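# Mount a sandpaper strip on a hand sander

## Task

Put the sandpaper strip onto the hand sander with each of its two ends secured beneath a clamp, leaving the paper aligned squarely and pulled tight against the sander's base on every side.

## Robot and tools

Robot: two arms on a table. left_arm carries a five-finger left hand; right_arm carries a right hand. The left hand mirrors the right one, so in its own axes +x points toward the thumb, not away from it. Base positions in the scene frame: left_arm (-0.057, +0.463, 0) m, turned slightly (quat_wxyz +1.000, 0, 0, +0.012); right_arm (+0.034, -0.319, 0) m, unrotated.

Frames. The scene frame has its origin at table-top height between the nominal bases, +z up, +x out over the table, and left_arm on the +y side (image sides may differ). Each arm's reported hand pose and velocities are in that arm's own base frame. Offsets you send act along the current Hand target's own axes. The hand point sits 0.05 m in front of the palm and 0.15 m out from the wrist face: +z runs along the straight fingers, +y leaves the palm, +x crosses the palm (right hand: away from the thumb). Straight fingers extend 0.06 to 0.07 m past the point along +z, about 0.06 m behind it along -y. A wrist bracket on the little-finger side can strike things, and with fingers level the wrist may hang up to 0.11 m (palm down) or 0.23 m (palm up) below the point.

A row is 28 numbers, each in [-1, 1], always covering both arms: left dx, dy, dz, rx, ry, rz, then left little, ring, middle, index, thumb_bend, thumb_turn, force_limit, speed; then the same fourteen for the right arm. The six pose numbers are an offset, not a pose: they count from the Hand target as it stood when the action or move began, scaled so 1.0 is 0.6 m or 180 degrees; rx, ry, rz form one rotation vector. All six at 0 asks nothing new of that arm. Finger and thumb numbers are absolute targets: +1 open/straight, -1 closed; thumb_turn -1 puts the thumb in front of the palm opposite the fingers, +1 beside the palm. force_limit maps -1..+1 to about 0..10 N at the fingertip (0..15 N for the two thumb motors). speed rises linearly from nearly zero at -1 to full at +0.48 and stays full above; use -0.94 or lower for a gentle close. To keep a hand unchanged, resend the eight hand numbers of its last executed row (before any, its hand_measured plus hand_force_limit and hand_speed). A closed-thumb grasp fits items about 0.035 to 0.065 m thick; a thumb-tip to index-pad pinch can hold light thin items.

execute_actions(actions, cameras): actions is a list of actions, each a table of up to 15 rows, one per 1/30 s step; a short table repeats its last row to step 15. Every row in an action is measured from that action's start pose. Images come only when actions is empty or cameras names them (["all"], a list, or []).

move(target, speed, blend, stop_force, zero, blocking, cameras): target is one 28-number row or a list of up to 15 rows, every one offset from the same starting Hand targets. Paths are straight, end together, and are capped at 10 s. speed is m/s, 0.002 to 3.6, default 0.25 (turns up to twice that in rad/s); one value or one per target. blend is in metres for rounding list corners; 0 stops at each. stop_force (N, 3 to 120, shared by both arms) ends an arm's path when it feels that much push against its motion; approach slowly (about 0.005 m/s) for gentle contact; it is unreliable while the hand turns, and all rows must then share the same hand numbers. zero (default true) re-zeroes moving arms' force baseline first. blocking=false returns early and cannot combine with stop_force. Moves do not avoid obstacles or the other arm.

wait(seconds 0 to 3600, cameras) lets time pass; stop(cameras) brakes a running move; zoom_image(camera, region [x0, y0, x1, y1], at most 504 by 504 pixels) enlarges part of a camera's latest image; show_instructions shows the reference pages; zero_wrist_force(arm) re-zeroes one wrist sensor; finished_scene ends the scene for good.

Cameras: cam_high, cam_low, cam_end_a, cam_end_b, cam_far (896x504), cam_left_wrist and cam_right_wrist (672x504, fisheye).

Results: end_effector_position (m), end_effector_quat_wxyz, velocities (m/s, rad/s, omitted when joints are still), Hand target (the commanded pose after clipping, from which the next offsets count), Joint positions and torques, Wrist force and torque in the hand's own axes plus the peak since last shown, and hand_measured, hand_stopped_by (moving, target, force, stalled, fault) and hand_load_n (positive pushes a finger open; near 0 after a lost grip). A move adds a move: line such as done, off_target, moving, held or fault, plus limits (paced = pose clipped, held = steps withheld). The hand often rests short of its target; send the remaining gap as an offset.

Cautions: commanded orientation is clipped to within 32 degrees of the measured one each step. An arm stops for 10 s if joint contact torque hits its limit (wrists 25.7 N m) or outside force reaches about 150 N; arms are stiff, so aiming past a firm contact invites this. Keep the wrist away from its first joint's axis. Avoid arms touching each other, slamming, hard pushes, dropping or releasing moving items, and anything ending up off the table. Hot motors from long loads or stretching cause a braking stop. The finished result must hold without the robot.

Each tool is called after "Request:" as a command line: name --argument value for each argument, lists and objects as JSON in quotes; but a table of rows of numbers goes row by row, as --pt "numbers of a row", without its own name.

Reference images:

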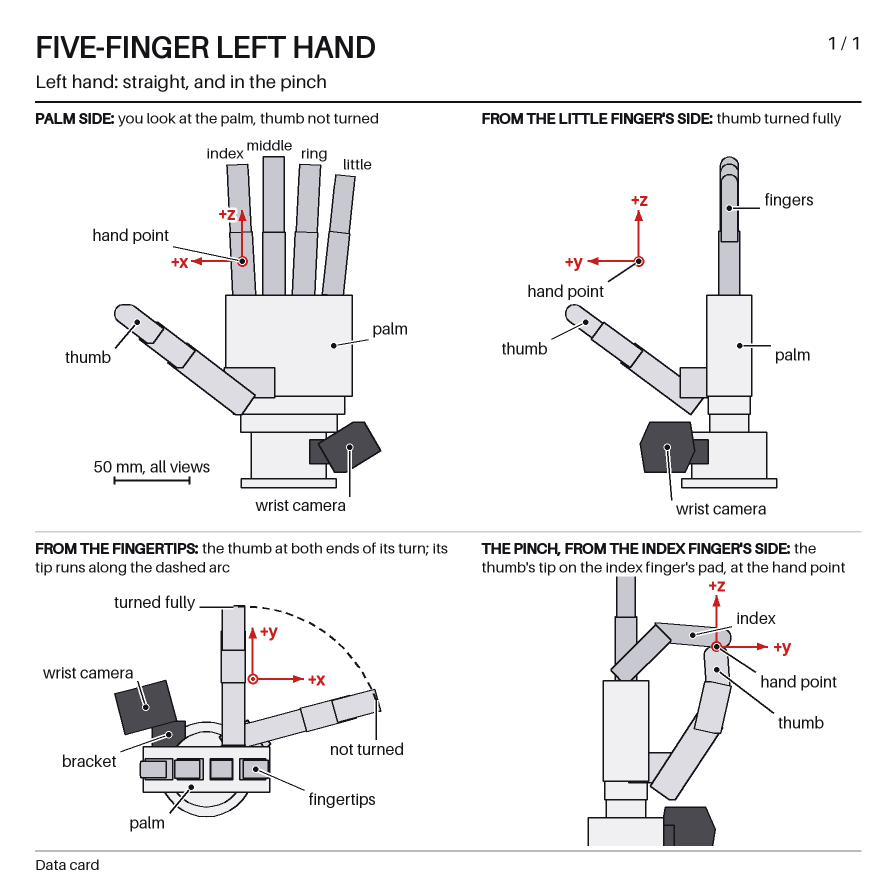

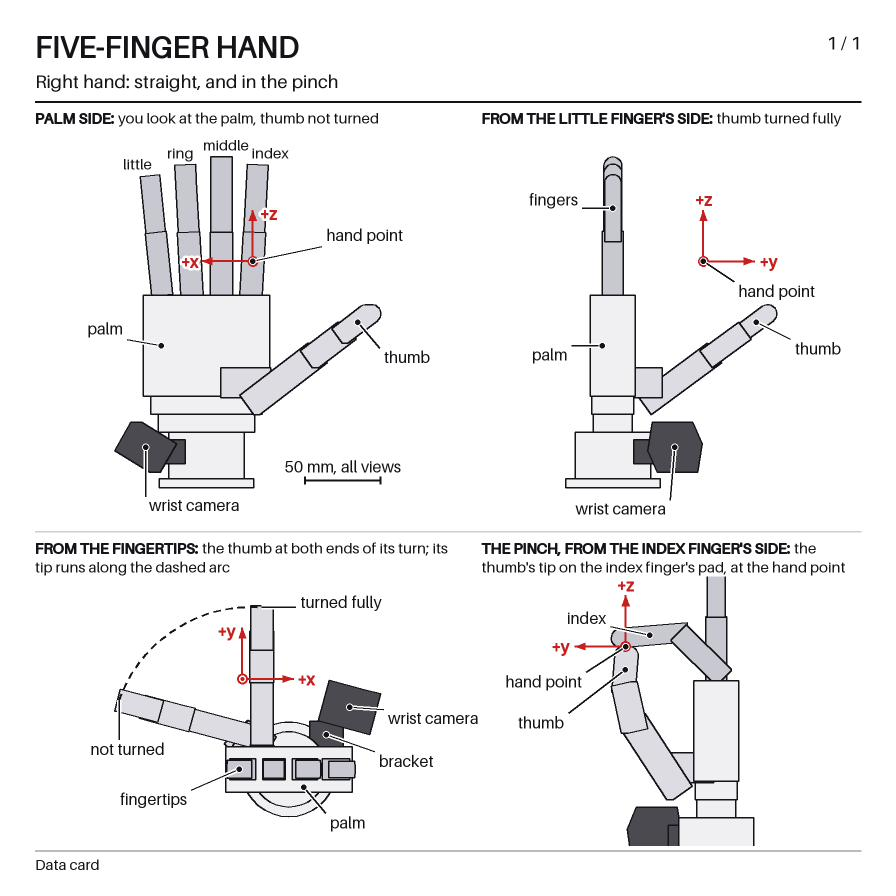

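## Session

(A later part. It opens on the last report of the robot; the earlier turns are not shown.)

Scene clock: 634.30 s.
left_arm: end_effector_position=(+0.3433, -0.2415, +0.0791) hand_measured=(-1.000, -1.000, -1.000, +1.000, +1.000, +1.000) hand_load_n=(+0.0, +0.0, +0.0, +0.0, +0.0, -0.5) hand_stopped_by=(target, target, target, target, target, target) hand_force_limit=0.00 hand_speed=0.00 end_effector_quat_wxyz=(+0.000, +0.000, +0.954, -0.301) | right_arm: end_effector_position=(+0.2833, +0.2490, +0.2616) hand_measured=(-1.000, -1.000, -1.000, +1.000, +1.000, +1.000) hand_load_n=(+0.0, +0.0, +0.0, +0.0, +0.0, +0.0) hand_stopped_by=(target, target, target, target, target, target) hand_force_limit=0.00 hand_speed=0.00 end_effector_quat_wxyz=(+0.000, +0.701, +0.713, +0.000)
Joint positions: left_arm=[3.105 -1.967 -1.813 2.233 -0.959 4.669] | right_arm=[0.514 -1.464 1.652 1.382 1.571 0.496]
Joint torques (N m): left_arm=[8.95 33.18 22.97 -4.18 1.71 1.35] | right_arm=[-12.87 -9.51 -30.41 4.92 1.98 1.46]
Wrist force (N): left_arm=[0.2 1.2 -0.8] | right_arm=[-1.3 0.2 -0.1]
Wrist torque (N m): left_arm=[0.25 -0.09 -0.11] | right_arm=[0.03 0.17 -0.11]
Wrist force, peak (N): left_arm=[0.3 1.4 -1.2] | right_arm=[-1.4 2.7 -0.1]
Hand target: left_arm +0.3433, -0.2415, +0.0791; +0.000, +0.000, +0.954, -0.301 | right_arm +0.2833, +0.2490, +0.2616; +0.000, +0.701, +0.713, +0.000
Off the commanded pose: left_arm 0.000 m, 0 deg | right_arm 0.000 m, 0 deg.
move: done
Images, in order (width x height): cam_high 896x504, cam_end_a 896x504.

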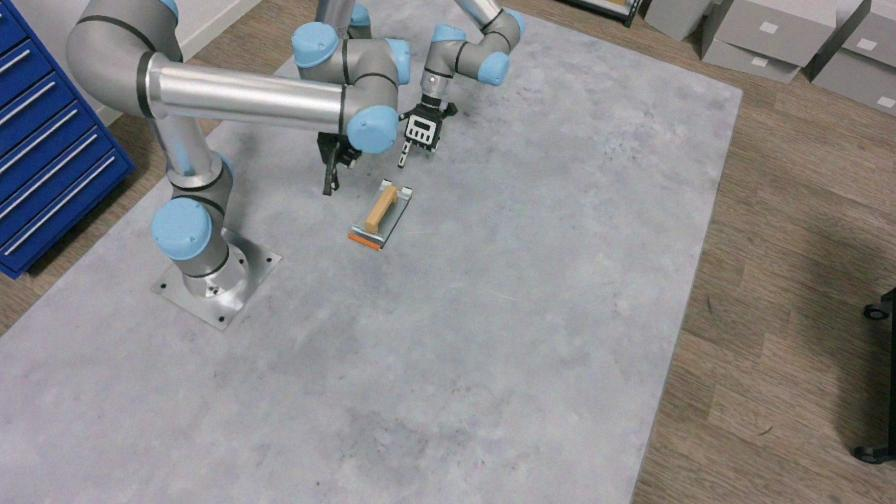

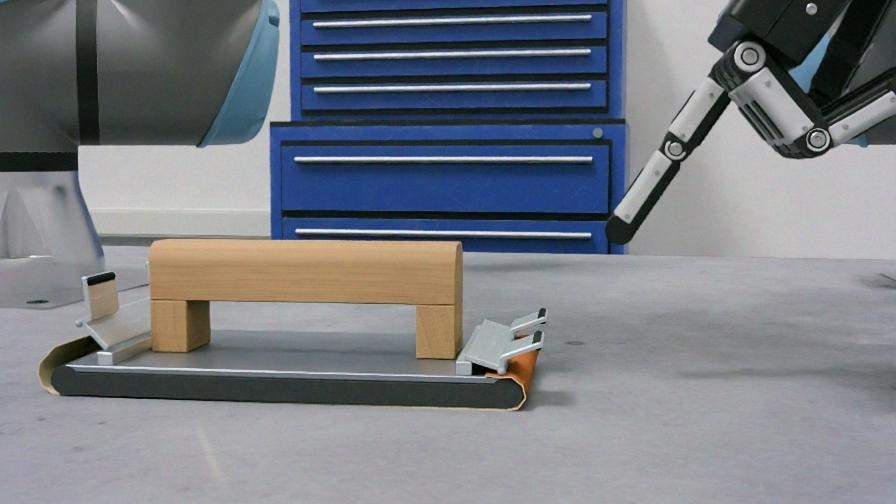

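Request:
move --target '[-0.028,-0.1855,-0.2383,-0.1524,-0.1524,-0.4829,1,-1,-1,1,1,1,0.0,0.0, -0.25,-0.0243,0.2333,0.1524,0.1524,0.4829,-1,-1,-1,1,1,1,0.0,0.0]' --speed 0.3 --cameras '["cam_end_b","cam_high","cam_far"]'

Scene clock: 648.30 s.
left_arm: end_effector_position=(+0.3602, -0.2504, +0.2600) hand_measured=(+1.000, -1.000, -1.000, +1.000, +1.000, +1.000) hand_load_n=(+0.0, +0.0, +0.0, +0.0, +0.0, +0.0) hand_stopped_by=(target, target, target, target, target, target) hand_force_limit=0.00 hand_speed=0.00 end_effector_quat_wxyz=(+0.000, +0.707, -0.708, +0.000) | right_arm: end_effector_position=(+0.2716, +0.0987, +0.1217) hand_measured=(-1.000, -1.000, -1.000, +1.000, +1.000, +1.000) hand_load_n=(+0.0, +0.0, +0.0, +0.0, +0.0, +0.0) hand_stopped_by=(target, target, target, target, target, target) hand_force_limit=0.00 hand_speed=0.00 end_effector_quat_wxyz=(-0.301, +0.954, +0.009, -0.002)
Joint positions: left_arm=[2.945 -1.97 -1.284 1.683 -1.57 2.947] | right_arm=[-0.437 -1.413 2.106 1.177 1.029 1.031]
Joint torques (N m): left_arm=[-7.01 22.97 26.23 -4.12 -1.28 -1.79] | right_arm=[-12.69 -7.17 -1.46 0.53 -2.73 1.44]
Wrist force (N): left_arm=[0.0 0.2 0.0] | right_arm=[-1.4 -0.3 0.4]
Wrist torque (N m): left_arm=[0.04 -0.01 -0.01] | right_arm=[0.00 0.13 -0.22]
Wrist force, peak (N): left_arm=[0.3 1.4 -1.0] | right_arm=[-1.7 -0.1 0.2]
Hand target: left_arm +0.3602, -0.2504, +0.2601; +0.000, +0.707, -0.708, +0.000 | right_arm +0.2716, +0.0987, +0.1216; -0.301, +0.954, +0.009, -0.002
Off the commanded pose: left_arm 0.000 m, 0 deg | right_arm 0.000 m, 0 deg.
move: done
Images, in order (width x height): cam_high 896x504, cam_end_b 896x504, cam_far 896x504.

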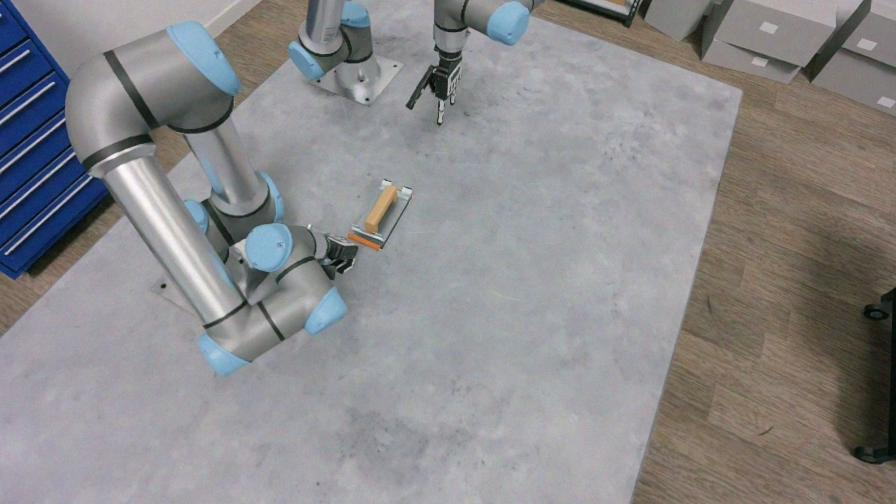

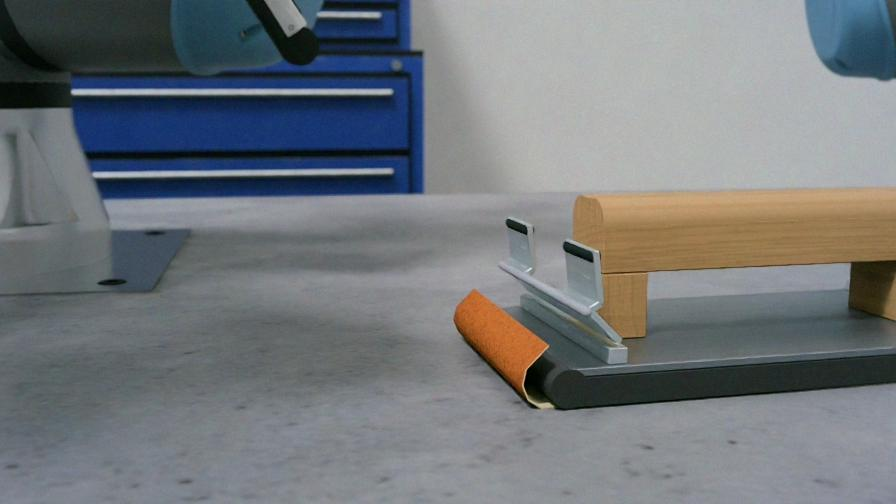

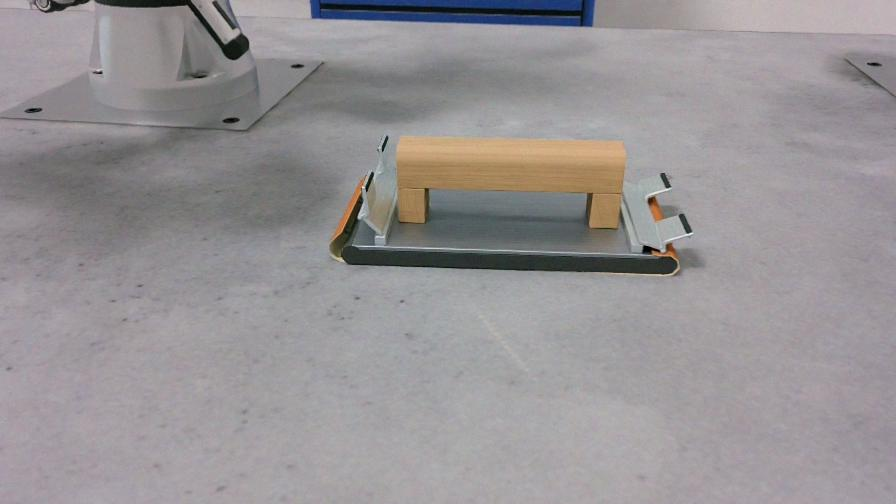

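Request:
move --target '[0,0,0,0,0,0,1,-1,-1,1,1,1,0.0,0.0, -0.006,0.030,0.1387,0,0,0,-1,-1,-1,1,1,1,0.0,0.0]' --speed 0.12 --cameras '["cam_end_b","cam_far"]'

Request:
zoom_image --camera "cam_end_b" --region '[350, 180, 650, 430]'

Request:
move --target '[0.475,-0.036,0.1,-0.1306,0.1306,-0.4875,1,-1,-1,1,1,1,0.0,0.0, 0,0,0,0,0,0,-1,-1,-1,1,1,1,0.0,0.0]' --speed 0.3 --cameras '["cam_end_b","cam_end_a","cam_far","cam_high","cam_left_wrist"]'

Scene clock: 669.07 s.
left_arm: end_effector_position=(+0.3602, -0.2504, +0.2601) hand_measured=(+1.000, -1.000, -1.000, +1.000, +1.000, +1.000) hand_load_n=(+0.0, +0.0, +0.0, +0.0, +0.0, +0.0) hand_stopped_by=(target, target, target, target, target, target) hand_force_limit=0.00 hand_speed=0.00 end_effector_quat_wxyz=(+0.000, +0.707, -0.708, +0.000) | right_arm: end_effector_position=(+0.2674, +0.1316, +0.0432) hand_measured=(-1.000, -1.000, -1.000, +1.000, +1.000, +1.000) hand_load_n=(+0.0, +0.0, +0.0, +0.0, +0.0, +0.0) hand_stopped_by=(target, target, target, target, target, target) hand_force_limit=0.00 hand_speed=0.00 end_effector_quat_wxyz=(-0.301, +0.954, +0.009, -0.002)
Joint positions: left_arm=[2.945 -1.97 -1.283 1.682 -1.57 2.946] | right_arm=[-0.331 -1.269 2.176 0.899 1.001 1.152]
Joint torques (N m): left_arm=[-6.75 22.9 25.76 -4.46 -1.21 -1.83] | right_arm=[13.02 -10.58 1.19 0.28 -2.75 1.49]
Wrist force (N): left_arm=[0.0 0.2 0.2] | right_arm=[-1.1 -0.9 0.5]
Wrist torque (N m): left_arm=[0.02 0.00 -0.02] | right_arm=[-0.07 0.08 -0.19]
Wrist force, peak (N): left_arm=[-0.1 0.4 0.1] | right_arm=[-1.8 -0.7 0.2]
Hand target: left_arm +0.3602, -0.2504, +0.2601; +0.000, +0.707, -0.708, +0.000 | right_arm +0.2674, +0.1316, +0.0431; -0.301, +0.954, +0.009, -0.002
Off the commanded pose: left_arm 0.000 m, 0 deg | right_arm 0.000 m, 0 deg.
move: done

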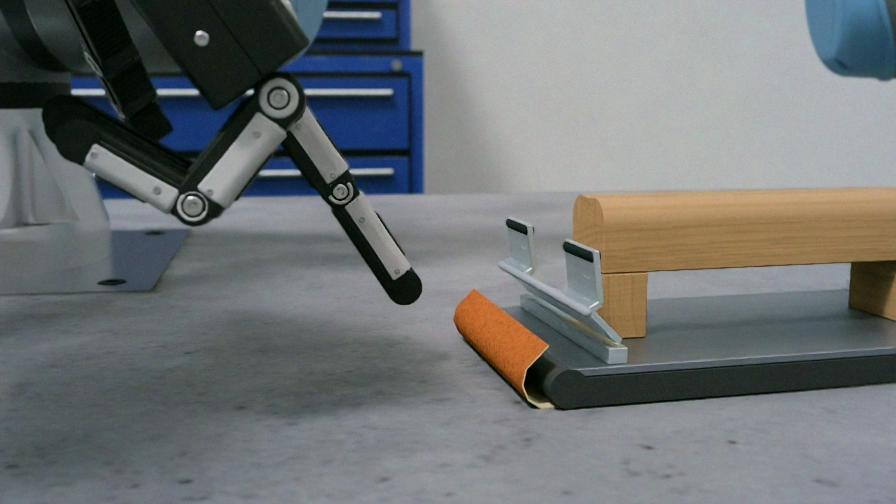

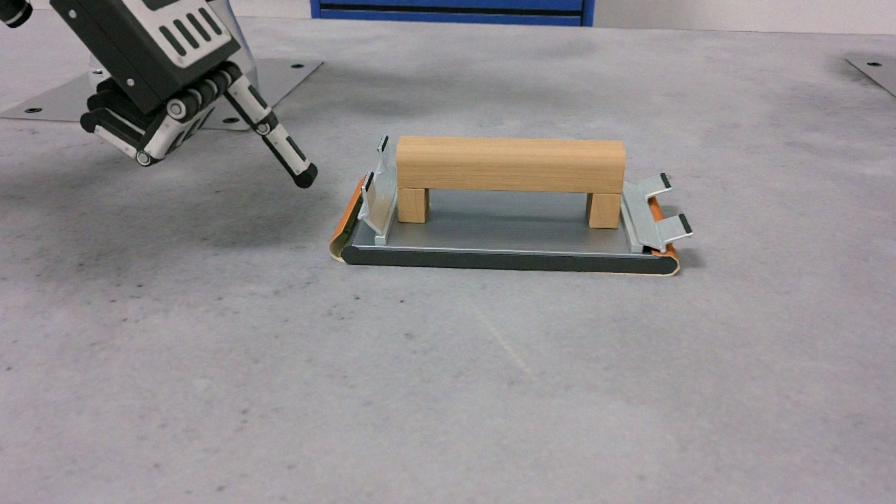

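Scaled by 1.680 from the camera's image (finer frame: 1280x720).

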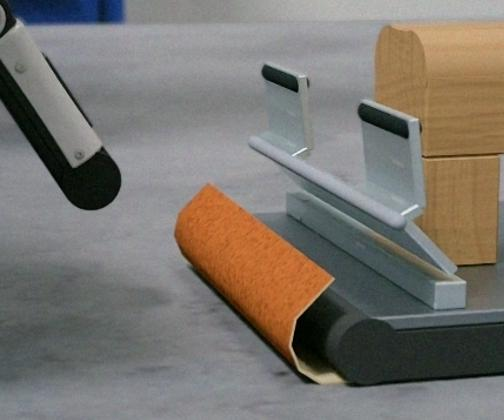

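Scene clock: 672.67 s.
left_arm: end_effector_position=(+0.3814, -0.5355, +0.2002) hand_measured=(+1.000, -1.000, -1.000, +1.000, +1.000, +1.000) hand_load_n=(+0.0, +0.0, +0.0, +0.0, +0.0, +0.0) hand_stopped_by=(target, target, target, target, target, target) hand_force_limit=0.00 hand_speed=0.00 end_effector_quat_wxyz=(+0.259, +0.966, -0.001, -0.001) | right_arm: end_effector_position=(+0.2674, +0.1316, +0.0431) hand_measured=(-1.000, -1.000, -1.000, +1.000, +1.000, +1.000) hand_load_n=(+0.0, +0.0, +0.0, +0.0, +0.0, +0.0) hand_stopped_by=(target, target, target, target, target, target) hand_force_limit=0.00 hand_speed=0.00 end_effector_quat_wxyz=(-0.301, +0.954, +0.009, -0.002)
Joint positions: left_arm=[2.615 -2.076 -1.376 2.163 -1.123 0.981] | right_arm=[-0.331 -1.269 2.176 0.899 1.001 1.152]
Joint torques (N m): left_arm=[-6 42.09 7.7 -0.29 -0.67 -2.02] | right_arm=[12.93 -10.67 1.65 0.52 -2.81 1.38]
Wrist force (N): left_arm=[-0.2 -0.4 0.6] | right_arm=[-1.4 -0.9 0.3]
Wrist torque (N m): left_arm=[-0.10 0.04 0.01] | right_arm=[-0.06 0.15 -0.21]
Wrist force, peak (N): left_arm=[-0.2 -0.8 0.7] | right_arm=[-1.6 -0.9 0.6]
Hand target: left_arm +0.3814, -0.5355, +0.2002; +0.259, +0.966, +0.000, +0.000 | right_arm +0.2674, +0.1316, +0.0431; -0.301, +0.954, +0.009, -0.002
Off the commanded pose: left_arm 0.000 m, 0 deg | right_arm 0.000 m, 0 deg.
move: done
Images, in order (width x height): cam_high 896x504, cam_end_a 896x504, cam_end_b 896x504, cam_far 896x504, cam_left_wrist 672x504.

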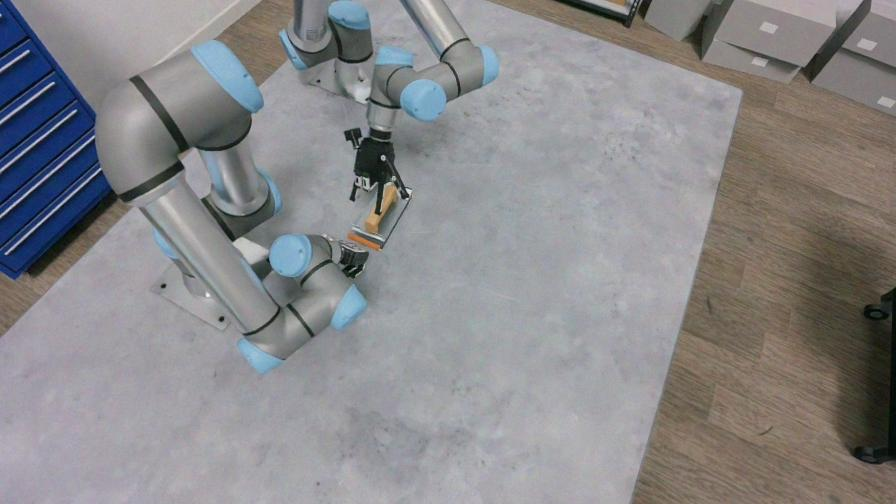

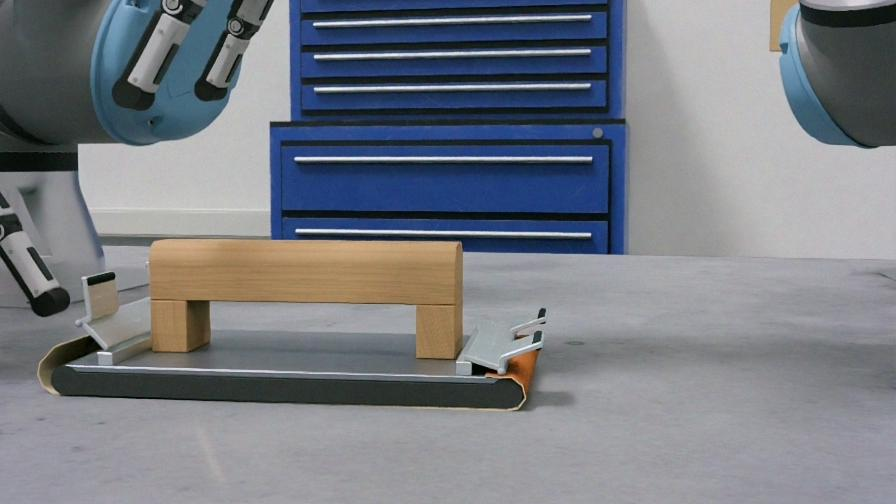

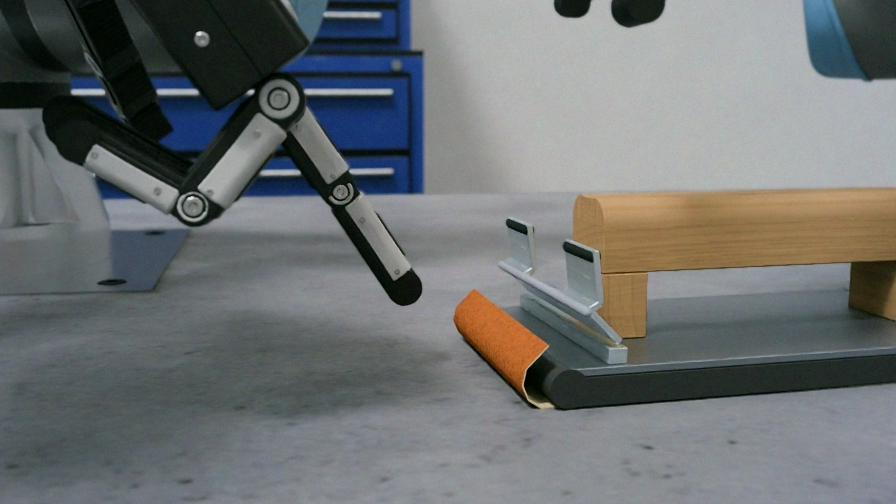

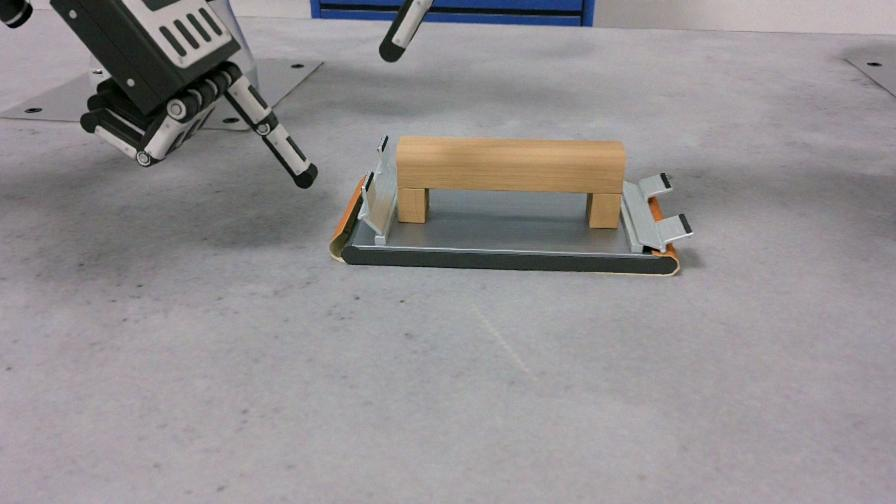

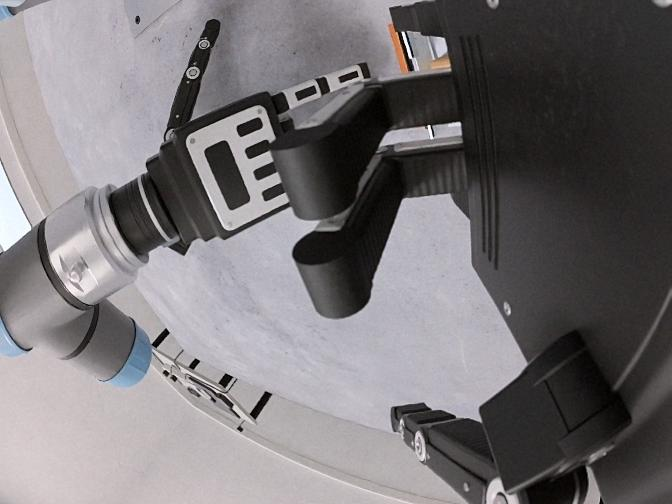

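Request:
move --target '[0,0,0,0,0,0,1,-1,-1,1,1,1,0.0,0.0, -0.001,-0.0215,0.0435,0,0,0,-1,-1,-1,1,1,1,0.0,0.0]' --speed 0.03 --stop_force 5 --cameras '["cam_end_b","cam_far"]'

Request:
zoom_image --camera "cam_end_b" --region '[400, 180, 650, 430]'

Request:
zoom_image --camera "cam_far" --region '[260, 80, 460, 280]'

Scene clock: 696.20 s.
left_arm: end_effector_position=(+0.3814, -0.5355, +0.2002) hand_measured=(+1.000, -1.000, -1.000, +1.000, +1.000, +1.000) hand_load_n=(+0.0, +0.0, +0.0, +0.0, +0.0, +0.0) hand_stopped_by=(target, target, target, target, target, target) hand_force_limit=0.00 hand_speed=0.00 end_effector_quat_wxyz=(+0.259, +0.966, +0.000, +0.000) | right_arm: end_effector_position=(+0.2664, +0.1572, +0.0292) hand_measured=(-1.000, -1.000, -1.000, +1.000, +1.000, +1.000) hand_load_n=(+0.0, +0.0, +0.0, +0.0, +0.0, +0.0) hand_stopped_by=(target, target, target, target, target, target) hand_force_limit=0.00 hand_speed=0.00 end_effector_quat_wxyz=(-0.301, +0.954, +0.009, -0.002)
Joint positions: left_arm=[2.615 -2.076 -1.376 2.163 -1.123 0.981] | right_arm=[-0.242 -1.242 2.168 0.822 0.983 1.256]
Joint torques (N m): left_arm=[-6.86 41.39 7.08 -0.52 -0.64 -1.94] | right_arm=[11.52 -10.69 -21.7 0.28 -2.76 1.45]
Wrist force (N): left_arm=[-0.1 -0.4 0.7] | right_arm=[-1.8 -1.2 -0.2]
Wrist torque (N m): left_arm=[-0.09 0.02 0.02] | right_arm=[-0.04 0.16 -0.27]
Wrist force, peak (N): left_arm=[-0.1 -0.7 0.7] | right_arm=[-2.1 -1.3 -0.3]
Hand target: left_arm +0.3814, -0.5355, +0.2002; +0.259, +0.966, +0.000, +0.000 | right_arm +0.2664, +0.1572, +0.0292; -0.301, +0.954, +0.009, -0.002
Off the commanded pose: left_arm 0.000 m, 0 deg | right_arm 0.000 m, 0 deg.
move: done

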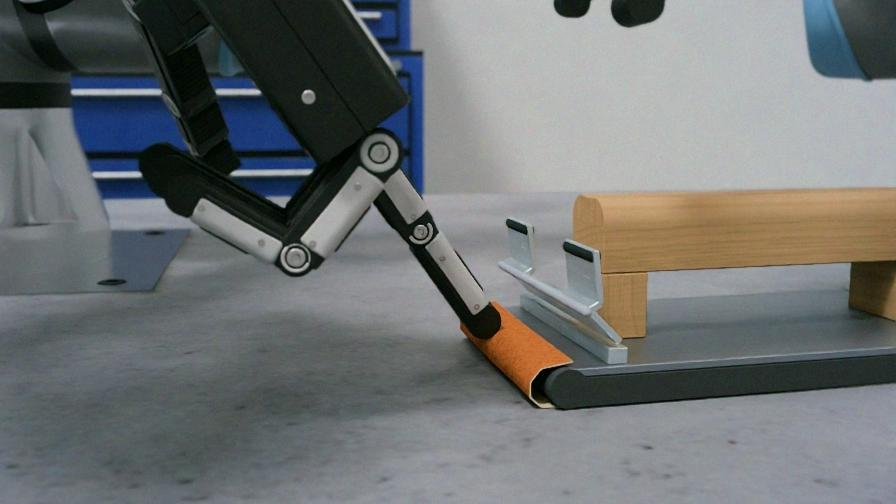

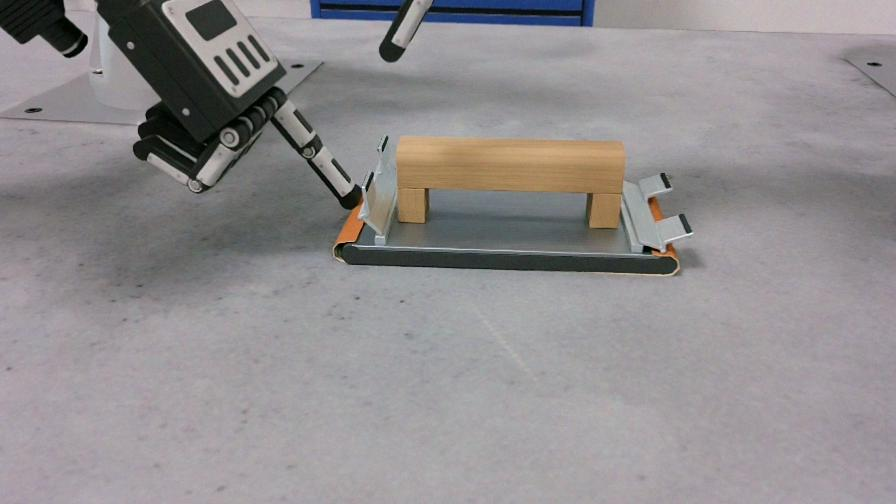

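Scaled by 2.016 from the camera's image (finer frame: 1280x720).

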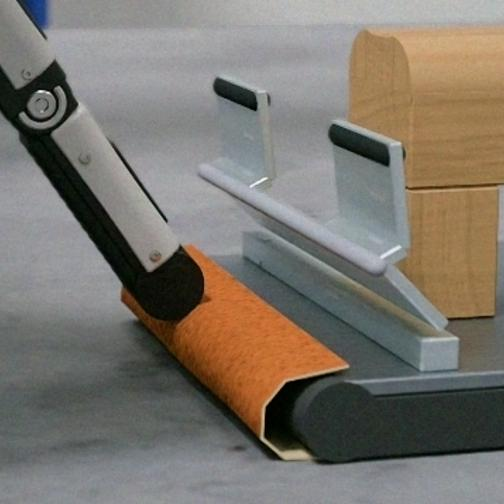

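Scaled by 2.520 from the camera's image (finer frame: 1280x720).

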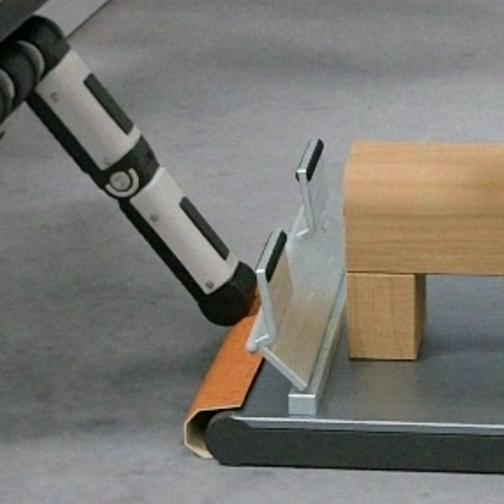

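Request:
move --pt "0 0 0 0 0 0 1 -1 -1 1 1 1 0.0 0.0 -0.0006 0.0235 -0.0247 0 0 0 -1 -1 -1 1 1 1 0.0 0.0" --pt "0 0 0 0 0 0 1 -1 -1 1 1 1 0.0 0.0 0.0243 0.0238 -0.0249 0 0 0 -1 -1 -1 1 1 1 0.0 0.0" --speed 0.05 --blend '[0.003,0]' --cameras '["cam_end_b","cam_far"]'

Request:
zoom_image --camera "cam_end_b" --region '[400, 180, 650, 430]'

Request:
zoom_image --camera "cam_far" --region '[260, 80, 460, 280]'

Scene clock: 734.40 s.
left_arm: end_effector_position=(+0.3814, -0.5355, +0.2002) hand_measured=(+1.000, -1.000, -1.000, +1.000, +1.000, +1.000) hand_load_n=(+0.0, +0.0, +0.0, +0.0, +0.0, +0.0) hand_stopped_by=(target, target, target, target, target, target) hand_force_limit=0.00 hand_speed=0.00 end_effector_quat_wxyz=(+0.259, +0.966, +0.000, +0.000) | right_arm: end_effector_position=(+0.2812, +0.1372, +0.0332) hand_measured=(-1.000, -1.000, -1.000, +1.000, +1.000, +1.000) hand_load_n=(+0.0, +0.0, +0.0, +0.0, -0.5, +0.0) hand_stopped_by=(target, target, target, target, target, target) hand_force_limit=0.00 hand_speed=0.00 end_effector_quat_wxyz=(-0.301, +0.954, +0.009, -0.002)
Joint positions: left_arm=[2.615 -2.076 -1.376 2.163 -1.123 0.981] | right_arm=[-0.297 -1.223 2.136 0.871 0.994 1.192]
Joint torques (N m): left_arm=[-6.74 43.06 7.37 -0.55 -0.65 -1.8] | right_arm=[12.8 -11.91 -20.65 5.23 -2.8 1.57]
Wrist force (N): left_arm=[-0.1 -0.4 0.4] | right_arm=[-1.9 -0.7 0.3]
Wrist torque (N m): left_arm=[-0.07 0.01 0.01] | right_arm=[-0.07 0.24 -0.25]
Wrist force, peak (N): left_arm=[0.0 -0.6 0.7] | right_arm=[-2.2 -1.5 -0.4]
Hand target: left_arm +0.3814, -0.5355, +0.2002; +0.259, +0.966, +0.000, +0.000 | right_arm +0.2813, +0.1372, +0.0332; -0.301, +0.954, +0.009, -0.002
Off the commanded pose: left_arm 0.000 m, 0 deg | right_arm 0.000 m, 0 deg.
move: done

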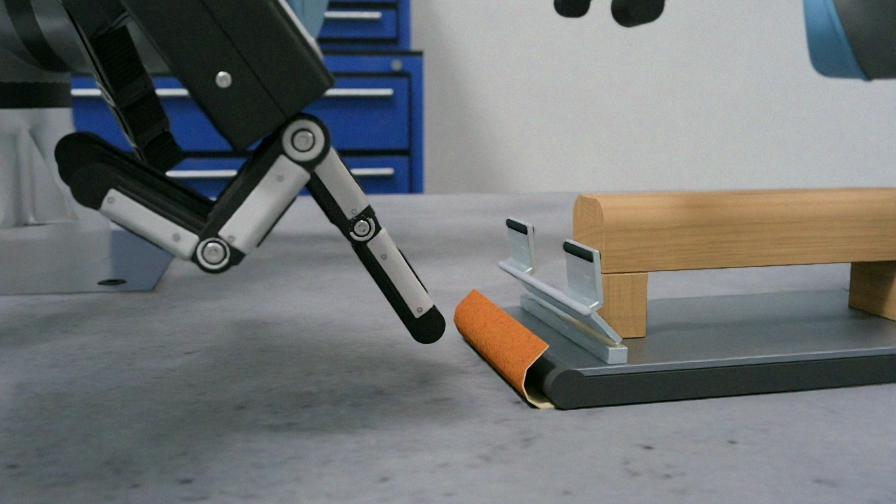

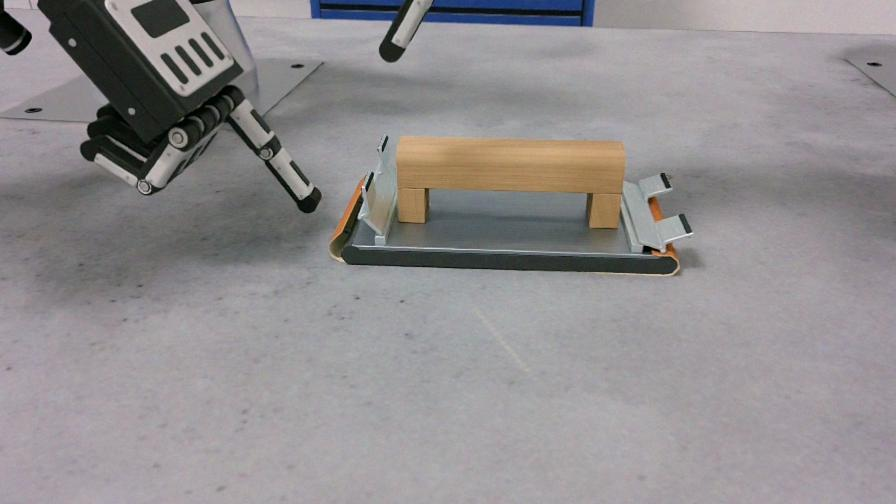

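Scaled by 2.016 from the camera's image (finer frame: 1280x720).

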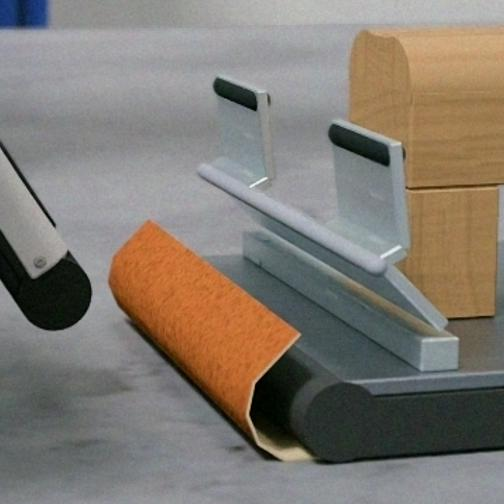

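Scaled by 2.520 from the camera's image (finer frame: 1280x720).

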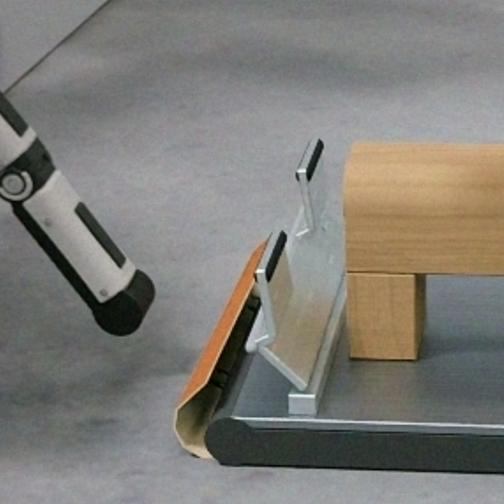

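Request:
move --target '[0,0,0,0,0,0,1,-1,-1,1,1,1,0.0,0.0, 0.0007,-0.0275,0.0275,0,0,0,-1,-1,-1,1,1,1,0.0,0.0]' --speed 0.03 --stop_force 5 --cameras '["cam_end_b","cam_far"]'

Request:
zoom_image --camera "cam_end_b" --region '[400, 180, 650, 430]'

Request:
zoom_image --camera "cam_far" --region '[260, 80, 460, 280]'

Scene clock: 743.40 s.
left_arm: end_effector_position=(+0.3814, -0.5355, +0.2002) hand_measured=(+1.000, -1.000, -1.000, +1.000, +1.000, +1.000) hand_load_n=(+0.0, +0.0, -0.5, +0.5, +0.0, +0.0) hand_stopped_by=(target, target, target, target, target, target) hand_force_limit=0.00 hand_speed=0.00 end_effector_quat_wxyz=(+0.259, +0.966, +0.000, +0.000) | right_arm: end_effector_position=(+0.2813, +0.1602, +0.0292) hand_measured=(-1.000, -1.000, -1.000, +1.000, +1.000, +1.000) hand_load_n=(+0.0, +0.0, +0.0, +0.0, -0.5, +0.0) hand_stopped_by=(target, target, target, target, target, target) hand_force_limit=0.00 hand_speed=0.00 end_effector_quat_wxyz=(-0.301, +0.954, +0.009, -0.002)
Joint positions: left_arm=[2.615 -2.076 -1.376 2.163 -1.123 0.981] | right_arm=[-0.22 -1.216 2.121 0.829 0.979 1.282]
Joint torques (N m): left_arm=[-6.44 42.36 7.73 -0.67 -0.72 -1.81] | right_arm=[12.74 -12.2 -22.49 -0.07 -2.81 1.5]
Wrist force (N): left_arm=[0.0 -0.5 0.5] | right_arm=[-2.6 -0.9 -1.3]
Wrist torque (N m): left_arm=[-0.09 0.00 0.02] | right_arm=[0.02 0.18 -0.30]
Wrist force, peak (N): left_arm=[-0.1 -0.6 0.7] | right_arm=[-2.7 -0.8 -1.9]
Hand target: left_arm +0.3814, -0.5355, +0.2002; +0.259, +0.966, +0.000, +0.000 | right_arm +0.2813, +0.1602, +0.0292; -0.301, +0.954, +0.009, -0.002
Off the commanded pose: left_arm 0.000 m, 0 deg | right_arm 0.000 m, 0 deg.
move: done

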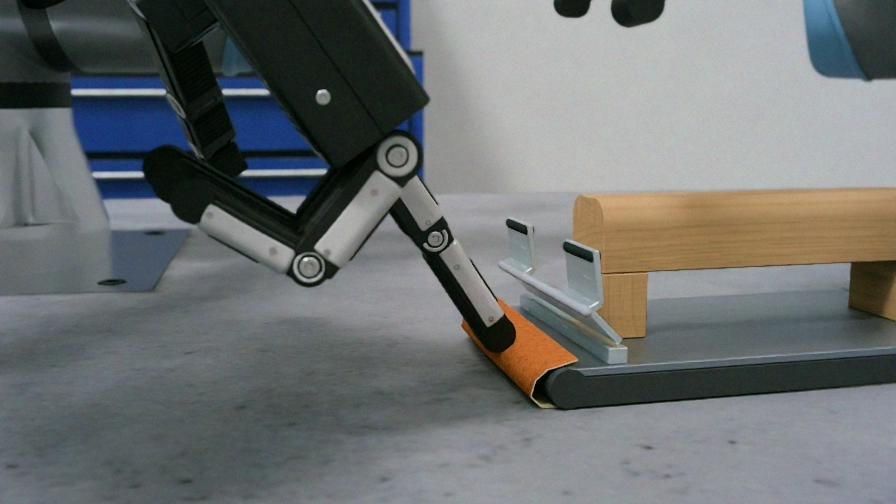

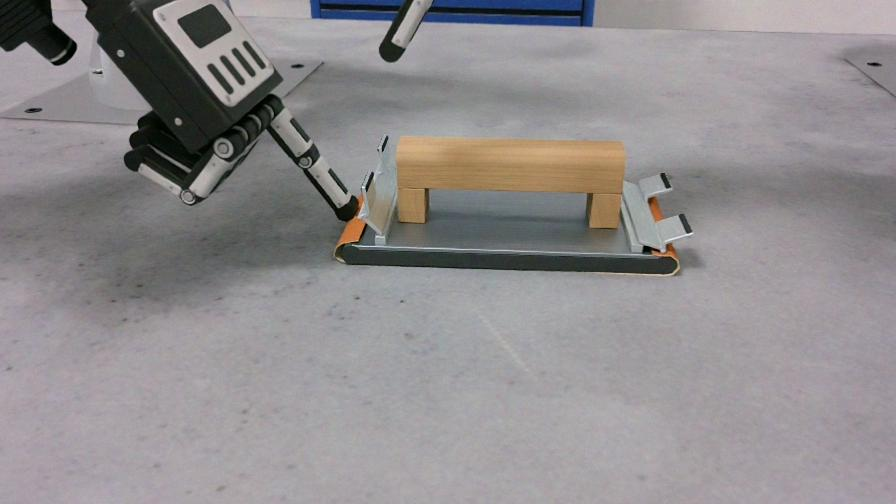

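Scaled by 2.016 from the camera's image (finer frame: 1280x720).

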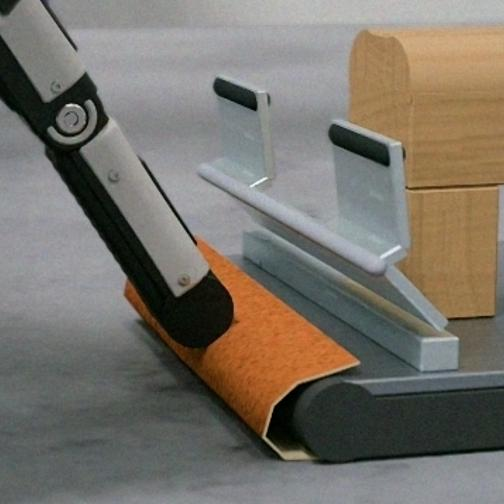

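Scaled by 2.520 from the camera's image (finer frame: 1280x720).

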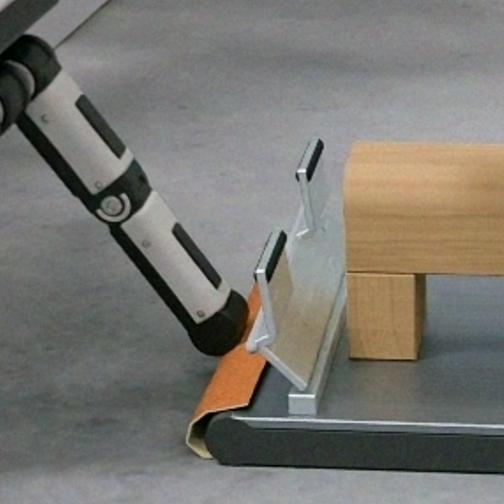

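Request:
move --target '[0,0,0,0,0,0,1,-1,-1,1,1,1,0.0,0.0, 0,-0.0041,0.0029,0,0,0,-1,-1,-1,1,1,1,0.0,0.0]' --speed 0.02 --stop_force 5 --cameras '["cam_end_b","cam_far"]'

Request:
zoom_image --camera "cam_end_b" --region '[400, 180, 650, 430]'

Request:
zoom_image --camera "cam_far" --region '[260, 80, 460, 280]'

Scene clock: 754.70 s.
left_arm: end_effector_position=(+0.3814, -0.5355, +0.2002) hand_measured=(+1.000, -1.000, -1.000, +1.000, +1.000, +1.000) hand_load_n=(+0.0, +0.0, +0.0, +0.0, +0.0, +0.0) hand_stopped_by=(target, target, target, target, target, target) hand_force_limit=0.00 hand_speed=0.00 end_effector_quat_wxyz=(+0.259, +0.966, +0.000, +0.000) | right_arm: end_effector_position=(+0.2813, +0.1621, +0.0291) hand_measured=(-1.000, -1.000, -1.000, +1.000, +1.000, +1.000) hand_load_n=(+0.0, +0.0, +0.0, -2.0, +0.0, -0.5) hand_stopped_by=(target, target, target, target, target, target) hand_force_limit=0.00 hand_speed=0.00 end_effector_quat_wxyz=(-0.301, +0.954, +0.009, -0.002)
Joint positions: left_arm=[2.615 -2.076 -1.376 2.163 -1.123 0.981] | right_arm=[-0.214 -1.216 2.119 0.826 0.978 1.29]
Joint torques (N m): left_arm=[-7.07 42.26 6.54 -0.74 -0.62 -1.79] | right_arm=[-12.03 -22.31 1.45 4.22 0.63 -1.14]
Wrist force (N): left_arm=[-0.2 -0.5 0.5] | right_arm=[-3.8 0.8 -6.1]
Wrist torque (N m): left_arm=[-0.10 0.03 0.01] | right_arm=[0.31 0.19 -0.30]
Wrist force, peak (N): left_arm=[0.0 -0.7 0.7] | right_arm=[-3.5 1.3 -7.4]
Hand target: left_arm +0.3814, -0.5355, +0.2002; +0.259, +0.966, +0.000, +0.000 | right_arm +0.2813, +0.1621, +0.0291; -0.301, +0.954, +0.009, -0.002 (not the last commanded pose)
Off the commanded pose: left_arm 0.000 m, 0 deg | right_arm 0.001 m, 0 deg.
move: contact (right_arm)

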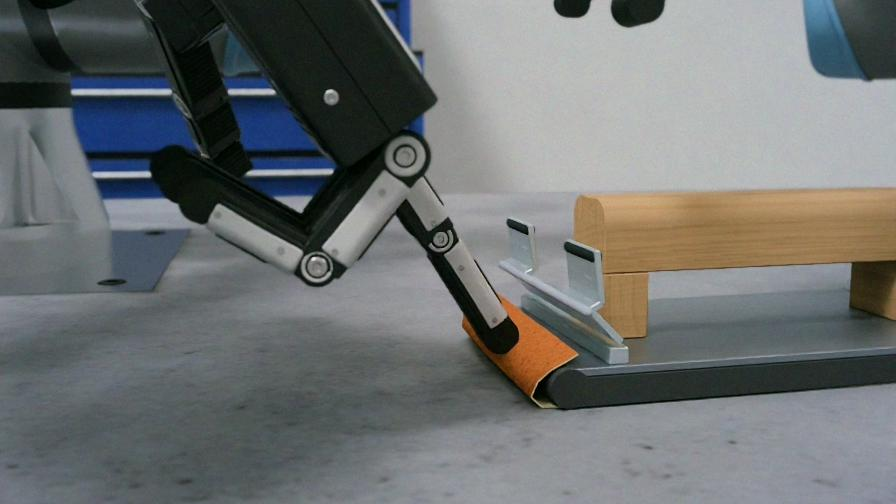

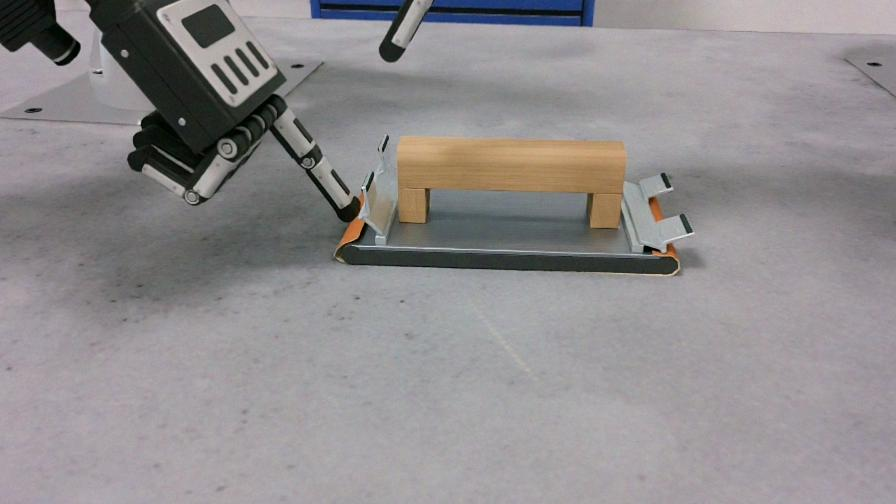

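Scaled by 2.016 from the camera's image (finer frame: 1280x720).

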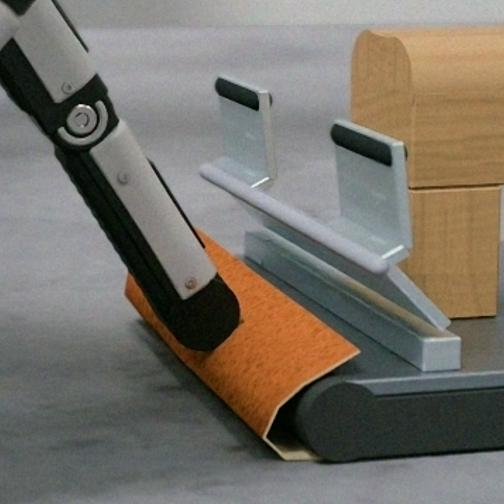

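Scaled by 2.520 from the camera's image (finer frame: 1280x720).

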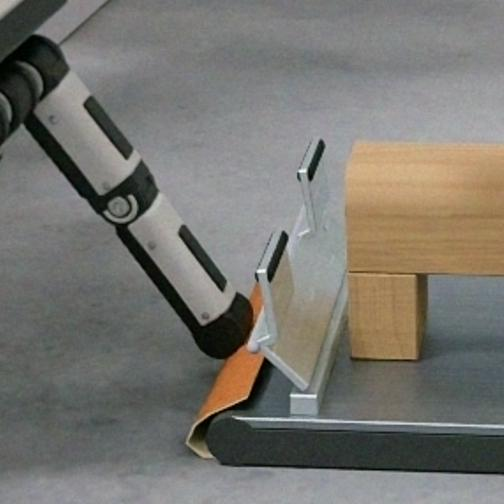

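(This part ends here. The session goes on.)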